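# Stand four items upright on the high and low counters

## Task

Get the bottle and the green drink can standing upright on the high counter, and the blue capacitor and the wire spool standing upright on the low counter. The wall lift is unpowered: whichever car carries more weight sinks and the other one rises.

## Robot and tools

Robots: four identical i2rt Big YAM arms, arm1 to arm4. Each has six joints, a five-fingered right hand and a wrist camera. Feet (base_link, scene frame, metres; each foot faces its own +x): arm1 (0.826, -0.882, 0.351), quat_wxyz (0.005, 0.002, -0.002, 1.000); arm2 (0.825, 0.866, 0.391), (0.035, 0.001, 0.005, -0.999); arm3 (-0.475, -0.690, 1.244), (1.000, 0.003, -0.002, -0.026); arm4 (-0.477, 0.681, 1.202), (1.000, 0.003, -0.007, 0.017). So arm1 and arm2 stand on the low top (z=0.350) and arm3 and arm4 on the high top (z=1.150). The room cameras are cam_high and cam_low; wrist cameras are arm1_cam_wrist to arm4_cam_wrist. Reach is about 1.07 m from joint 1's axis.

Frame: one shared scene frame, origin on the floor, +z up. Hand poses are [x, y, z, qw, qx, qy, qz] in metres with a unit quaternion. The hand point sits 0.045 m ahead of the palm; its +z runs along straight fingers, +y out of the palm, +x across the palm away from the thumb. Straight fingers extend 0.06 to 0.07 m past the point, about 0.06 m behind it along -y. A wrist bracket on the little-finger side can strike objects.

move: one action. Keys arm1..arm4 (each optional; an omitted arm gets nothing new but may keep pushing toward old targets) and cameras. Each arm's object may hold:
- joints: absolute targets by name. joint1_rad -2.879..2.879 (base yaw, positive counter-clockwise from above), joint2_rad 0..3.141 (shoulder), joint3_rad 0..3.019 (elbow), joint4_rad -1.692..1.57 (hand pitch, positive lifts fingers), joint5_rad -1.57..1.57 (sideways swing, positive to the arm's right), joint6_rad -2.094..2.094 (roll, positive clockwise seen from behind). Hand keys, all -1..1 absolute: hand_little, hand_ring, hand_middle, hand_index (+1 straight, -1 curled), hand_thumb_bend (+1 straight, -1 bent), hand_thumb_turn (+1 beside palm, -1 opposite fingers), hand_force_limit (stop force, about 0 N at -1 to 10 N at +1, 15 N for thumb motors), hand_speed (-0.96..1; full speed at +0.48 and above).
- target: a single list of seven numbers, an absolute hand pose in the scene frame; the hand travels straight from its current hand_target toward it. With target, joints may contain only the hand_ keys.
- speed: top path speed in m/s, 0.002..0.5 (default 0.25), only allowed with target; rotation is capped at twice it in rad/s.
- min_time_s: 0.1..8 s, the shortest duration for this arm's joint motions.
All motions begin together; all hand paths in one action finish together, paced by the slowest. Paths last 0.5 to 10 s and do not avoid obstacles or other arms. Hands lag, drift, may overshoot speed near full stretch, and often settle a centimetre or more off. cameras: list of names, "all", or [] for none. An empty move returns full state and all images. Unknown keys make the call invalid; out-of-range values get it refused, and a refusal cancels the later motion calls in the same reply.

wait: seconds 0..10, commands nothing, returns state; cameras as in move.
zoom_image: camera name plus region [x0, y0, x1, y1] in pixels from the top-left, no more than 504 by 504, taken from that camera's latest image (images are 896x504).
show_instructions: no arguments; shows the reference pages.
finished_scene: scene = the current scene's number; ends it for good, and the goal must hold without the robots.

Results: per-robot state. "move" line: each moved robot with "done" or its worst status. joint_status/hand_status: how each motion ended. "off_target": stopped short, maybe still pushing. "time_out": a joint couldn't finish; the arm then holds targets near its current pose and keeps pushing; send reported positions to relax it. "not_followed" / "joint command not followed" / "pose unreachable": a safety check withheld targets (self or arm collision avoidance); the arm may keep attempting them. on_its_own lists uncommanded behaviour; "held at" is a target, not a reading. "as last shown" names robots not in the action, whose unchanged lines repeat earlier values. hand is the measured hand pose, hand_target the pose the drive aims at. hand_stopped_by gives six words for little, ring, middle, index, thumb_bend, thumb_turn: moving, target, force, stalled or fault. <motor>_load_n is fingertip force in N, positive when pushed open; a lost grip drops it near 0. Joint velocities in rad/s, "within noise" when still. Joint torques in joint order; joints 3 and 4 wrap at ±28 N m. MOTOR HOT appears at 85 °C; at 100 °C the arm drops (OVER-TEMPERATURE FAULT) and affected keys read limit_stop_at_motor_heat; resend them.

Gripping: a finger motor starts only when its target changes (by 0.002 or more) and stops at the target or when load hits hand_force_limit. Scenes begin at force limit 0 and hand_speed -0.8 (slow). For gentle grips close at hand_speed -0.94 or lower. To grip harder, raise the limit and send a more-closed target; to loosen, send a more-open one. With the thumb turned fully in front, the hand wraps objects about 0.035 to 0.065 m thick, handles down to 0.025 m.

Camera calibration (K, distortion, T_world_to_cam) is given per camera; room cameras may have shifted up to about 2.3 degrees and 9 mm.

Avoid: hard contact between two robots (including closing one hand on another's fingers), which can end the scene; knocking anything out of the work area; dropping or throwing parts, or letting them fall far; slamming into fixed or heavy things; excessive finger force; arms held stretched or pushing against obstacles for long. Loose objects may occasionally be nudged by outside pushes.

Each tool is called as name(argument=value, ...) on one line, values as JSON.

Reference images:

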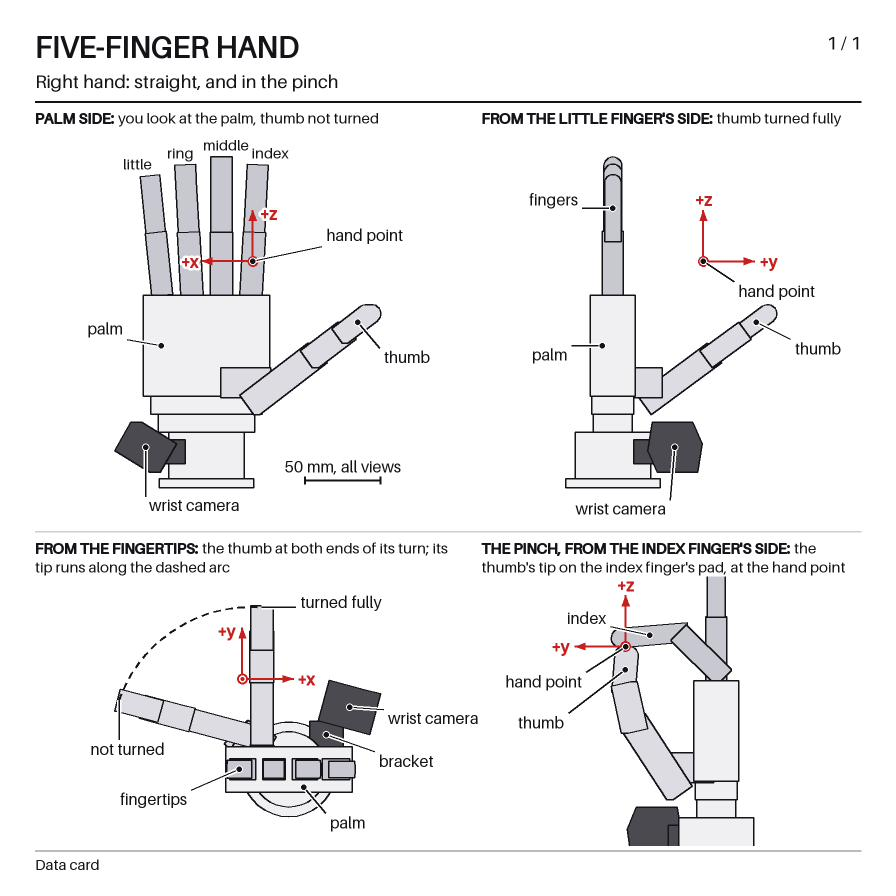

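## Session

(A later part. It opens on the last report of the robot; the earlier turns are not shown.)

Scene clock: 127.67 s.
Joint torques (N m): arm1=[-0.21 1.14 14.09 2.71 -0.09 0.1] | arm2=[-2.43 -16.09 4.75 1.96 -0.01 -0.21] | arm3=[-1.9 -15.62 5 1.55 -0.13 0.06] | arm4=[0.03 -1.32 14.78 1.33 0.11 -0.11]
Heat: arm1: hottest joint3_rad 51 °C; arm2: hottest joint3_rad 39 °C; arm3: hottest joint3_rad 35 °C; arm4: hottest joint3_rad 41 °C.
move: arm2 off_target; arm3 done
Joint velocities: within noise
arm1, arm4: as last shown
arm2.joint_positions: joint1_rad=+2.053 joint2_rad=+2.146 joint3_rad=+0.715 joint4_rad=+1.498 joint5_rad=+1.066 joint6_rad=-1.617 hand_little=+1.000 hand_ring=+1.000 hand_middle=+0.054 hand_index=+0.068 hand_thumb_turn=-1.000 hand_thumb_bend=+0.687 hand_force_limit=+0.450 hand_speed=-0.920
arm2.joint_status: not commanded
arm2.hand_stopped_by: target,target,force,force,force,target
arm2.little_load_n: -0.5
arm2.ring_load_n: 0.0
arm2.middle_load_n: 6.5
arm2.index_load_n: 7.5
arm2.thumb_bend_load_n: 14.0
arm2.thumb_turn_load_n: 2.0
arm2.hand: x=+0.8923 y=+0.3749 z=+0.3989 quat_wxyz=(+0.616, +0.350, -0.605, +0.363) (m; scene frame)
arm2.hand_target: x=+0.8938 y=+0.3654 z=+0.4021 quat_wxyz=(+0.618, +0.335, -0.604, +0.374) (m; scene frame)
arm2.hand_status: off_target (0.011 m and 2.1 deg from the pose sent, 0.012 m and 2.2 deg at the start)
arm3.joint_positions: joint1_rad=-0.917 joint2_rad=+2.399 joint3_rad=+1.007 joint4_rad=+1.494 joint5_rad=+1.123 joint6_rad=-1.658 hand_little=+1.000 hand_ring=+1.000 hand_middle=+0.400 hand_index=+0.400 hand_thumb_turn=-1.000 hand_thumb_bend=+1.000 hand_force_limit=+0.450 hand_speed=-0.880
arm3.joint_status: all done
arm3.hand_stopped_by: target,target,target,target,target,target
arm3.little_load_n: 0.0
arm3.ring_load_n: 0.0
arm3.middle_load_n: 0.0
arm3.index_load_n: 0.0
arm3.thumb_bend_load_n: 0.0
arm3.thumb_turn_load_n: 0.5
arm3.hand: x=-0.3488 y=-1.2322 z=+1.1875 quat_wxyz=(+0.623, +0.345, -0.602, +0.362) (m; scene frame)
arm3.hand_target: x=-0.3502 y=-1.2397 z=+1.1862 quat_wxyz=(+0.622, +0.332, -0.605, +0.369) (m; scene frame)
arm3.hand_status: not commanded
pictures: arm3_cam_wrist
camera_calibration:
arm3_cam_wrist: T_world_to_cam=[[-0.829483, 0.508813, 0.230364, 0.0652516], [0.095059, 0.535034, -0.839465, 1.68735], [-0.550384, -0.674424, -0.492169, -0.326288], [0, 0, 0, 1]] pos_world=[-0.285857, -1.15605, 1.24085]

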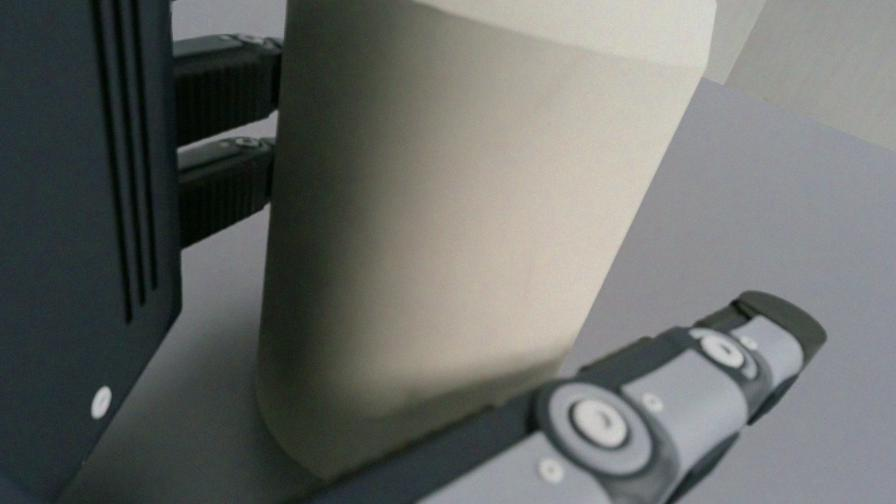

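move(arm2={"target":[0.894,0.365,0.394,0.618,0.335,-0.6035,0.374],"speed":0.05}, arm3={"joints":{"hand_middle":1.0,"hand_index":1.0,"hand_speed":-0.6},"target":[-0.35,-1.238,1.196,0.6229,0.3326,-0.6053,0.3689],"speed":0.03}, cameras=["arm3_cam_wrist"])

move(arm2={"target":[0.894,0.365,0.387,0.618,0.335,-0.6035,0.374],"speed":0.05}, arm3={"target":[-0.29,-1.12,1.22,0.6114,0.3552,-0.6114,0.3552],"speed":0.1}, cameras=["arm2_cam_wrist","arm3_cam_wrist"])

Scene clock: 129.27 s.
Joint torques (N m): arm1=[-0.03 1.26 14.02 2.73 -0.08 0.1] | arm2=[-2.49 -16.21 4.52 1.99 -0.03 -0.22] | arm3=[-1.79 -17.85 3.59 1.2 -0.02 0.04] | arm4=[0.09 -1.08 14.84 1.4 0.11 -0.11]
Heat: arm1: hottest joint3_rad 51 °C; arm2: hottest joint3_rad 39 °C; arm3: hottest joint3_rad 35 °C; arm4: hottest joint3_rad 41 °C.
move: arm2 done; arm3 done
Joint velocities: within noise
arm1, arm4: as last shown
arm1.thumb_turn_load_n: 0.5
arm2.joint_positions: joint1_rad=+2.053 joint2_rad=+2.171 joint3_rad=+0.723 joint4_rad=+1.516 joint5_rad=+1.066 joint6_rad=-1.617 hand_little=+1.000 hand_ring=+1.000 hand_middle=+0.054 hand_index=+0.068 hand_thumb_turn=-1.000 hand_thumb_bend=+0.687 hand_force_limit=+0.450 hand_speed=-0.920
arm2.joint_status: not commanded
arm2.hand_stopped_by: target,target,force,force,force,target
arm2.little_load_n: 0.0
arm2.ring_load_n: 0.0
arm2.middle_load_n: 6.5
arm2.index_load_n: 7.5
arm2.thumb_bend_load_n: 14.0
arm2.thumb_turn_load_n: 2.0
arm2.hand: x=+0.8925 y=+0.3743 z=+0.3918 quat_wxyz=(+0.616, +0.349, -0.605, +0.364) (m; scene frame)
arm2.hand_target: x=+0.8938 y=+0.3653 z=+0.3940 quat_wxyz=(+0.618, +0.335, -0.604, +0.374) (m; scene frame)
arm2.hand_status: done (0.010 m and 2.0 deg from the pose sent, 0.011 m and 2.1 deg at the start)
arm3.joint_positions: joint1_rad=-0.917 joint2_rad=+2.399 joint3_rad=+1.007 joint4_rad=+1.494 joint5_rad=+1.123 joint6_rad=-1.658 hand_little=+1.000 hand_ring=+1.000 hand_middle=+1.000 hand_index=+1.000 hand_thumb_turn=-1.000 hand_thumb_bend=+1.000 hand_force_limit=+0.450 hand_speed=-0.600
arm3.joint_status: all done
arm3.hand_stopped_by: target,target,target,target,target,target
arm3.little_load_n: 0.0
arm3.ring_load_n: 0.0
arm3.middle_load_n: 0.0
arm3.index_load_n: 0.0
arm3.thumb_bend_load_n: 0.0
arm3.thumb_turn_load_n: 0.0
arm3.hand: x=-0.3488 y=-1.2322 z=+1.1875 quat_wxyz=(+0.623, +0.345, -0.602, +0.362) (m; scene frame)
arm3.hand_target: x=-0.3501 y=-1.2379 z=+1.1960 quat_wxyz=(+0.623, +0.332, -0.605, +0.369) (m; scene frame)
arm3.hand_status: done (0.010 m and 1.6 deg from the pose sent, 0.010 m and 1.6 deg at the start)
arm4.thumb_turn_load_n: 0.0
pictures: arm3_cam_wrist
camera_calibration:
arm3_cam_wrist: T_world_to_cam=[[-0.829483, 0.508813, 0.230364, 0.0652516], [0.095059, 0.535034, -0.839465, 1.68735], [-0.550384, -0.674424, -0.492169, -0.326288], [0, 0, 0, 1]] pos_world=[-0.285857, -1.15605, 1.24085]

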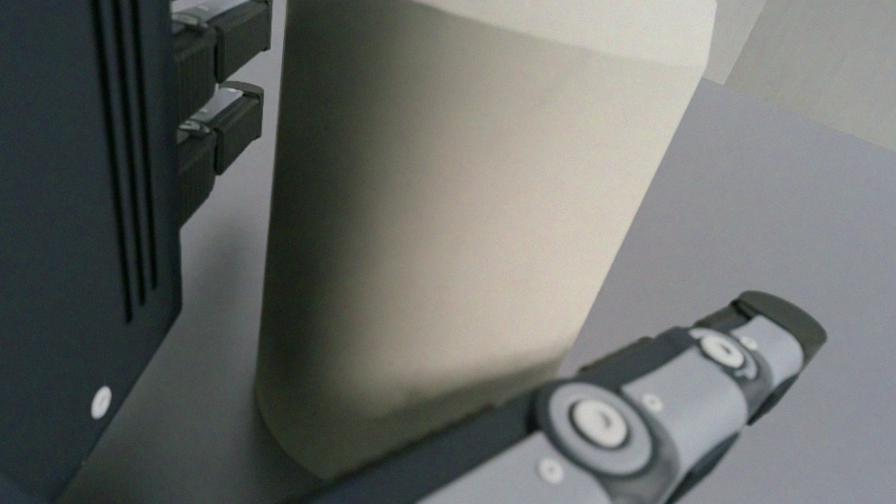

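Scene clock: 131.40 s.
Joint torques (N m): arm1=[-0.38 1.26 14.01 2.67 -0.1 0.09] | arm2=[-2.37 -14.86 4.6 1.76 -0.04 -0.16] | arm3=[-0.44 -15.91 1.72 0.72 0.08 0.05] | arm4=[0.03 -1.08 14.84 1.31 0.11 -0.11]
Heat: arm1: hottest joint3_rad 51 °C; arm2: hottest joint3_rad 38 °C; arm3: hottest joint3_rad 35 °C; arm4: hottest joint3_rad 41 °C.
move: arm2 done; arm3 done
Joint velocities: within noise
arm1, arm4: as last shown
arm2.joint_positions: joint1_rad=+2.052 joint2_rad=+2.181 joint3_rad=+0.729 joint4_rad=+1.539 joint5_rad=+1.066 joint6_rad=-1.621 hand_little=+1.000 hand_ring=+1.000 hand_middle=+0.054 hand_index=+0.068 hand_thumb_turn=-1.000 hand_thumb_bend=+0.687 hand_force_limit=+0.450 hand_speed=-0.920
arm2.joint_status: not commanded
arm2.hand_stopped_by: target,target,force,force,force,target
arm2.little_load_n: 0.0
arm2.ring_load_n: 0.0
arm2.middle_load_n: 6.5
arm2.index_load_n: 5.5
arm2.thumb_bend_load_n: 14.0
arm2.thumb_turn_load_n: -1.5
arm2.hand: x=+0.8928 y=+0.3731 z=+0.3913 quat_wxyz=(+0.617, +0.343, -0.605, +0.369) (m; scene frame)
arm2.hand_target: x=+0.8938 y=+0.3654 z=+0.3870 quat_wxyz=(+0.618, +0.335, -0.604, +0.374) (m; scene frame)
arm2.hand_status: done (0.009 m and 1.1 deg from the pose sent, 0.011 m and 2.0 deg at the start)
arm3.joint_positions: joint1_rad=-0.671 joint2_rad=+2.268 joint3_rad=+0.836 joint4_rad=+1.469 joint5_rad=+1.371 joint6_rad=-1.617 hand_little=+1.000 hand_ring=+1.000 hand_middle=+1.000 hand_index=+1.000 hand_thumb_turn=-1.000 hand_thumb_bend=+1.000 hand_force_limit=+0.450 hand_speed=-0.600
arm3.joint_status: not commanded
arm3.hand_stopped_by: target,target,target,target,target,target
arm3.little_load_n: 0.0
arm3.ring_load_n: 0.0
arm3.middle_load_n: 0.0
arm3.index_load_n: 0.0
arm3.thumb_bend_load_n: 0.0
arm3.thumb_turn_load_n: 0.0
arm3.hand: x=-0.2924 y=-1.1224 z=+1.2153 quat_wxyz=(+0.614, +0.356, -0.611, +0.351) (m; scene frame)
arm3.hand_target: x=-0.2901 y=-1.1201 z=+1.2199 quat_wxyz=(+0.612, +0.355, -0.611, +0.355) (m; scene frame)
arm3.hand_status: done (0.006 m and 0.6 deg from the pose sent, 0.131 m and 2.2 deg at the start)
arm4.thumb_turn_load_n: 0.5
pictures: arm2_cam_wrist, arm3_cam_wrist
camera_calibration:
arm2_cam_wrist: T_world_to_cam=[[-0.881386, 0.413835, 0.227813, 0.551626], [0.00360745, 0.488132, -0.872763, 0.16092], [-0.472383, -0.768419, -0.431725, 0.989901], [0, 0, 0, 1]] pos_world=[0.953227, 0.453826, 0.442142]
arm3_cam_wrist: T_world_to_cam=[[-0.830541, 0.49944, 0.246499, 0.0194081], [0.0992474, 0.568212, -0.816875, 1.65761], [-0.548043, -0.653984, -0.521491, -0.148274], [0, 0, 0, 1]] pos_world=[-0.229655, -1.04854, 1.27195]

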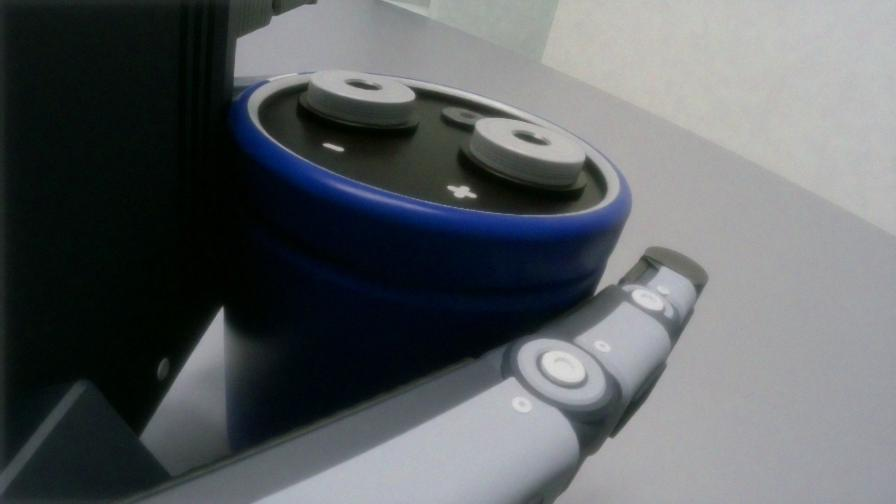

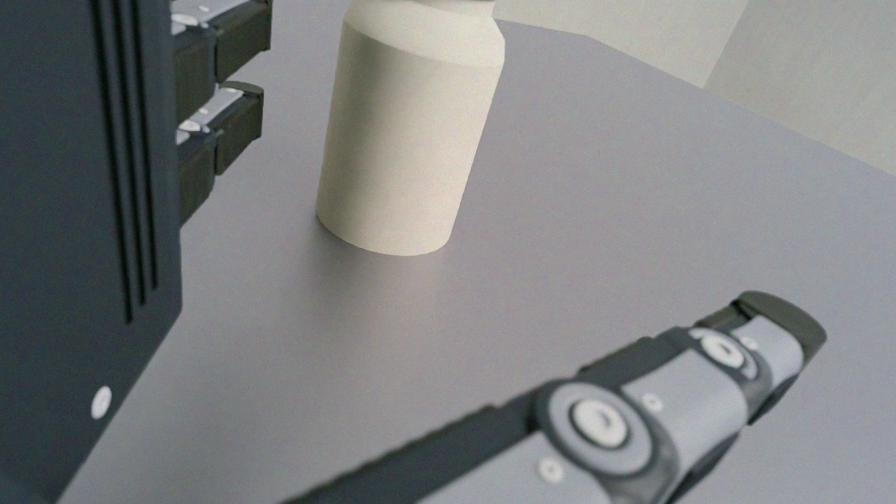

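move(arm2={"joints":{"hand_middle":0.4,"hand_index":0.4,"hand_thumb_bend":1.0,"hand_speed":-0.88}})

move(arm2={"joints":{"hand_middle":1.0,"hand_index":1.0,"hand_speed":-0.6}}, cameras=["arm2_cam_wrist"])

move(arm2={"target":[0.963,0.481,0.415,0.62,0.34,-0.62,0.34],"speed":0.1}, cameras=["arm2_cam_wrist","cam_high","cam_low"])

Scene clock: 134.20 s.
Joint torques (N m): arm1=[-0.15 1.26 14.06 2.71 -0.09 0.09] | arm2=[-2.32 -15.27 3.99 1.74 -0.01 -0.16] | arm3=[-0.56 -15.91 1.73 0.79 0.08 0.06] | arm4=[0.15 -1.26 14.72 1.37 0.11 -0.09]
Heat: arm1: hottest joint3_rad 51 °C; arm2: hottest joint3_rad 38 °C; arm3: hottest joint3_rad 35 °C; arm4: hottest joint3_rad 41 °C.
move: arm2 done
Joint velocities: within noise
arm1.joint_positions: joint1_rad=+0.892 joint2_rad=+0.493 joint3_rad=+0.548 joint4_rad=+0.187 joint5_rad=+0.002 joint6_rad=-1.579 hand_little=+1.000 hand_ring=+1.000 hand_middle=+1.000 hand_index=+1.000 hand_thumb_turn=-1.000 hand_thumb_bend=+1.000 hand_force_limit=+0.300 hand_speed=-0.600
arm1.joint_status: not commanded
arm1.hand_stopped_by: target,target,target,target,target,target
arm1.little_load_n: 0.0
arm1.ring_load_n: 0.0
arm1.middle_load_n: 0.0
arm1.index_load_n: 0.0
arm1.thumb_bend_load_n: 0.5
arm1.thumb_turn_load_n: 0.5
arm1.hand: x=+0.5457 y=-1.1296 z=+0.7763 quat_wxyz=(-0.714, -0.267, +0.556, -0.331) (m; scene frame)
arm1.hand_target: x=+0.5493 y=-1.1310 z=+0.8101 quat_wxyz=(-0.727, -0.257, +0.535, -0.346) (m; scene frame)
arm1.hand_status: not commanded
arm2.joint_positions: joint1_rad=+2.052 joint2_rad=+2.182 joint3_rad=+0.736 joint4_rad=+1.539 joint5_rad=+1.065 joint6_rad=-1.621 hand_little=+1.000 hand_ring=+1.000 hand_middle=+0.400 hand_index=+0.400 hand_thumb_turn=-1.000 hand_thumb_bend=+1.000 hand_force_limit=+0.450 hand_speed=-0.880
arm2.joint_status: all done
arm2.hand_stopped_by: target,target,target,target,target,target
arm2.little_load_n: 0.0
arm2.ring_load_n: 0.0
arm2.middle_load_n: 0.0
arm2.index_load_n: 0.0
arm2.thumb_bend_load_n: 0.0
arm2.thumb_turn_load_n: 0.5
arm2.hand: x=+0.8940 y=+0.3705 z=+0.3921 quat_wxyz=(+0.617, +0.341, -0.605, +0.371) (m; scene frame)
arm2.hand_target: x=+0.8939 y=+0.3653 z=+0.3871 quat_wxyz=(+0.618, +0.335, -0.604, +0.374) (m; scene frame)
arm2.hand_status: not commanded
arm3: as last shown
arm3.joint_positions: joint1_rad=-0.671 joint2_rad=+2.268 joint3_rad=+0.836 joint4_rad=+1.468 joint5_rad=+1.371 joint6_rad=-1.616 hand_little=+1.000 hand_ring=+1.000 hand_middle=+1.000 hand_index=+1.000 hand_thumb_turn=-1.000 hand_thumb_bend=+1.000 hand_force_limit=+0.450 hand_speed=-0.600
arm3.thumb_turn_load_n: 0.5
arm3.hand: x=-0.2924 y=-1.1224 z=+1.2152 quat_wxyz=(+0.614, +0.356, -0.611, +0.351) (m; scene frame)
arm4.joint_positions: joint1_rad=+1.189 joint2_rad=+0.860 joint3_rad=+0.301 joint4_rad=+0.477 joint5_rad=+1.118 joint6_rad=-1.545 hand_little=+1.000 hand_ring=+1.000 hand_middle=+0.500 hand_index=+0.500 hand_thumb_turn=-1.000 hand_thumb_bend=+1.000 hand_force_limit=+0.450 hand_speed=-0.850
arm4.joint_status: not commanded
arm4.hand_stopped_by: target,target,target,target,target,target
arm4.little_load_n: 0.0
arm4.ring_load_n: 0.0
arm4.middle_load_n: 0.0
arm4.index_load_n: 0.0
arm4.thumb_bend_load_n: 0.0
arm4.thumb_turn_load_n: 0.5
arm4.hand: x=-0.2046 y=+0.8487 z=+1.4246 quat_wxyz=(-0.021, +0.713, +0.053, +0.699) (m; scene frame)
arm4.hand_target: x=-0.2028 y=+0.8626 z=+1.4526 quat_wxyz=(-0.042, +0.704, +0.038, +0.708) (m; scene frame)
arm4.hand_status: not commanded
pictures: none

Scene clock: 135.23 s.
Joint torques (N m): arm1=[-0.15 1.26 14.04 2.71 -0.1 0.09] | arm2=[-2.32 -15.15 4.01 1.77 -0.02 -0.15] | arm3=[-0.5 -15.97 1.69 0.76 0.08 0.07] | arm4=[-0.15 -1.32 14.8 1.37 0.09 -0.1]
Heat: arm1: hottest joint3_rad 51 °C; arm2: hottest joint3_rad 38 °C; arm3: hottest joint3_rad 35 °C; arm4: hottest joint3_rad 41 °C.
move: arm2 done
Joint velocities: within noise
arm1, arm3, arm4: as last shown
arm1.little_load_n: -0.5
arm1.thumb_bend_load_n: 0.0
arm1.thumb_turn_load_n: 0.0
arm2.joint_positions: joint1_rad=+2.052 joint2_rad=+2.182 joint3_rad=+0.736 joint4_rad=+1.539 joint5_rad=+1.065 joint6_rad=-1.621 hand_little=+1.000 hand_ring=+1.000 hand_middle=+1.000 hand_index=+1.000 hand_thumb_turn=-1.000 hand_thumb_bend=+1.000 hand_force_limit=+0.450 hand_speed=-0.600
arm2.joint_status: all done
arm2.hand_stopped_by: target,target,target,target,target,target
arm2.little_load_n: 0.0
arm2.ring_load_n: 0.0
arm2.middle_load_n: 0.0
arm2.index_load_n: 0.0
arm2.thumb_bend_load_n: 0.0
arm2.thumb_turn_load_n: 0.5
arm2.hand: x=+0.8940 y=+0.3705 z=+0.3921 quat_wxyz=(+0.617, +0.341, -0.605, +0.371) (m; scene frame)
arm2.hand_target: x=+0.8939 y=+0.3654 z=+0.3871 quat_wxyz=(+0.618, +0.335, -0.604, +0.374) (m; scene frame)
arm2.hand_status: not commanded
pictures: arm2_cam_wrist
camera_calibration:
arm2_cam_wrist: T_world_to_cam=[[-0.882117, 0.415127, 0.222575, 0.555916], [0.00652439, 0.483251, -0.875457, 0.163133], [-0.470985, -0.770803, -0.428993, 0.987319], [0, 0, 0, 1]] pos_world=[0.954331, 0.451419, 0.442636]

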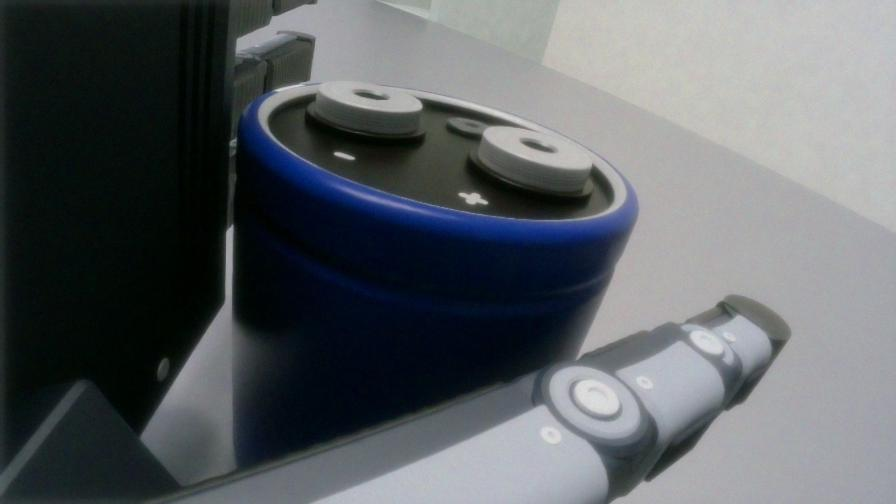

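Scene clock: 137.33 s.
Joint torques (N m): arm1=[-0.15 1.32 14.08 2.66 -0.09 0.1] | arm2=[-1.67 -17.49 1.33 0.32 0.26 -0.2] | arm3=[-0.62 -16.03 1.66 0.79 0.09 0.07] | arm4=[0.15 -1.08 14.79 1.21 0.11 -0.12]
Heat: arm1: hottest joint3_rad 52 °C; arm2: hottest joint3_rad 38 °C; arm3: hottest joint3_rad 35 °C; arm4: hottest joint3_rad 41 °C.
move: arm2 done
Joint velocities: within noise
arm1, arm3, arm4: as last shown
arm1.little_load_n: 0.0
arm2.joint_positions: joint1_rad=+2.356 joint2_rad=+2.094 joint3_rad=+0.642 joint4_rad=+1.517 joint5_rad=+1.424 joint6_rad=-1.626 hand_little=+1.000 hand_ring=+1.000 hand_middle=+1.000 hand_index=+1.000 hand_thumb_turn=-1.000 hand_thumb_bend=+1.000 hand_force_limit=+0.450 hand_speed=-0.600
arm2.joint_status: not commanded
arm2.hand_stopped_by: target,target,target,target,target,target
arm2.little_load_n: 0.0
arm2.ring_load_n: 0.0
arm2.middle_load_n: 0.0
arm2.index_load_n: 0.0
arm2.thumb_bend_load_n: 0.0
arm2.thumb_turn_load_n: 0.0
arm2.hand: x=+0.9627 y=+0.4791 z=+0.4081 quat_wxyz=(+0.620, +0.338, -0.621, +0.341) (m; scene frame)
arm2.hand_target: x=+0.9629 y=+0.4810 z=+0.4148 quat_wxyz=(+0.620, +0.340, -0.620, +0.340) (m; scene frame)
arm2.hand_status: done (0.007 m and 0.3 deg from the pose sent, 0.132 m and 4.0 deg at the start)
arm4.thumb_turn_load_n: 0.0
pictures: arm2_cam_wrist, cam_high, cam_low
camera_calibration:
arm2_cam_wrist: T_world_to_cam=[[-0.85862, 0.452005, 0.241793, 0.519604], [0.0324372, 0.51865, -0.854371, 0.0737787], [-0.511586, -0.725737, -0.459985, 1.14036], [0, 0, 0, 1]] pos_world=[1.02714, 0.554472, 0.461946]

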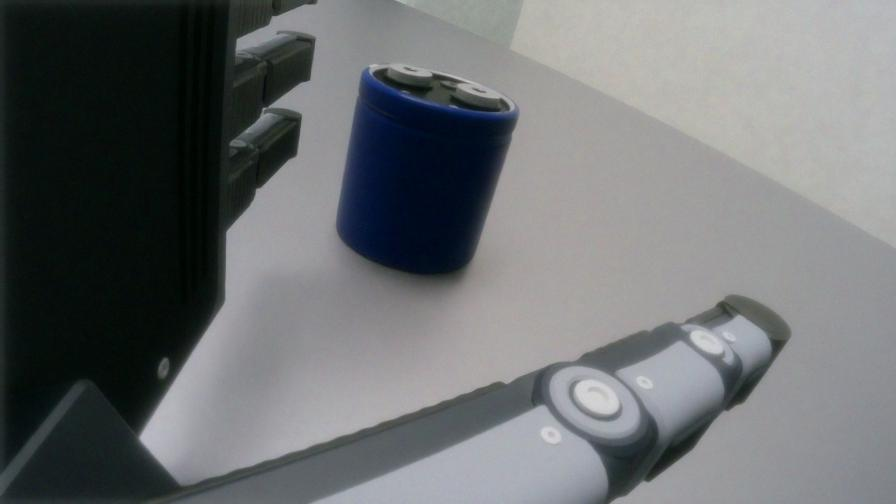

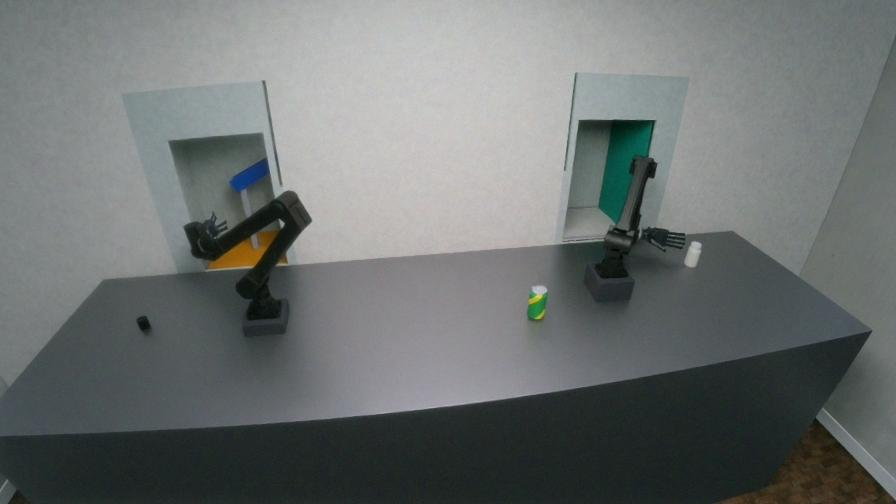

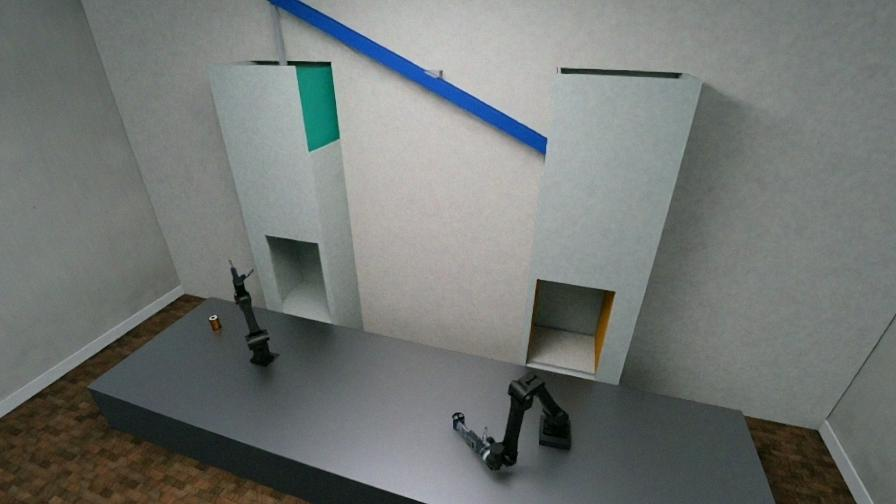

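finished_scene(scene=2)

The scene is finished: the task was done.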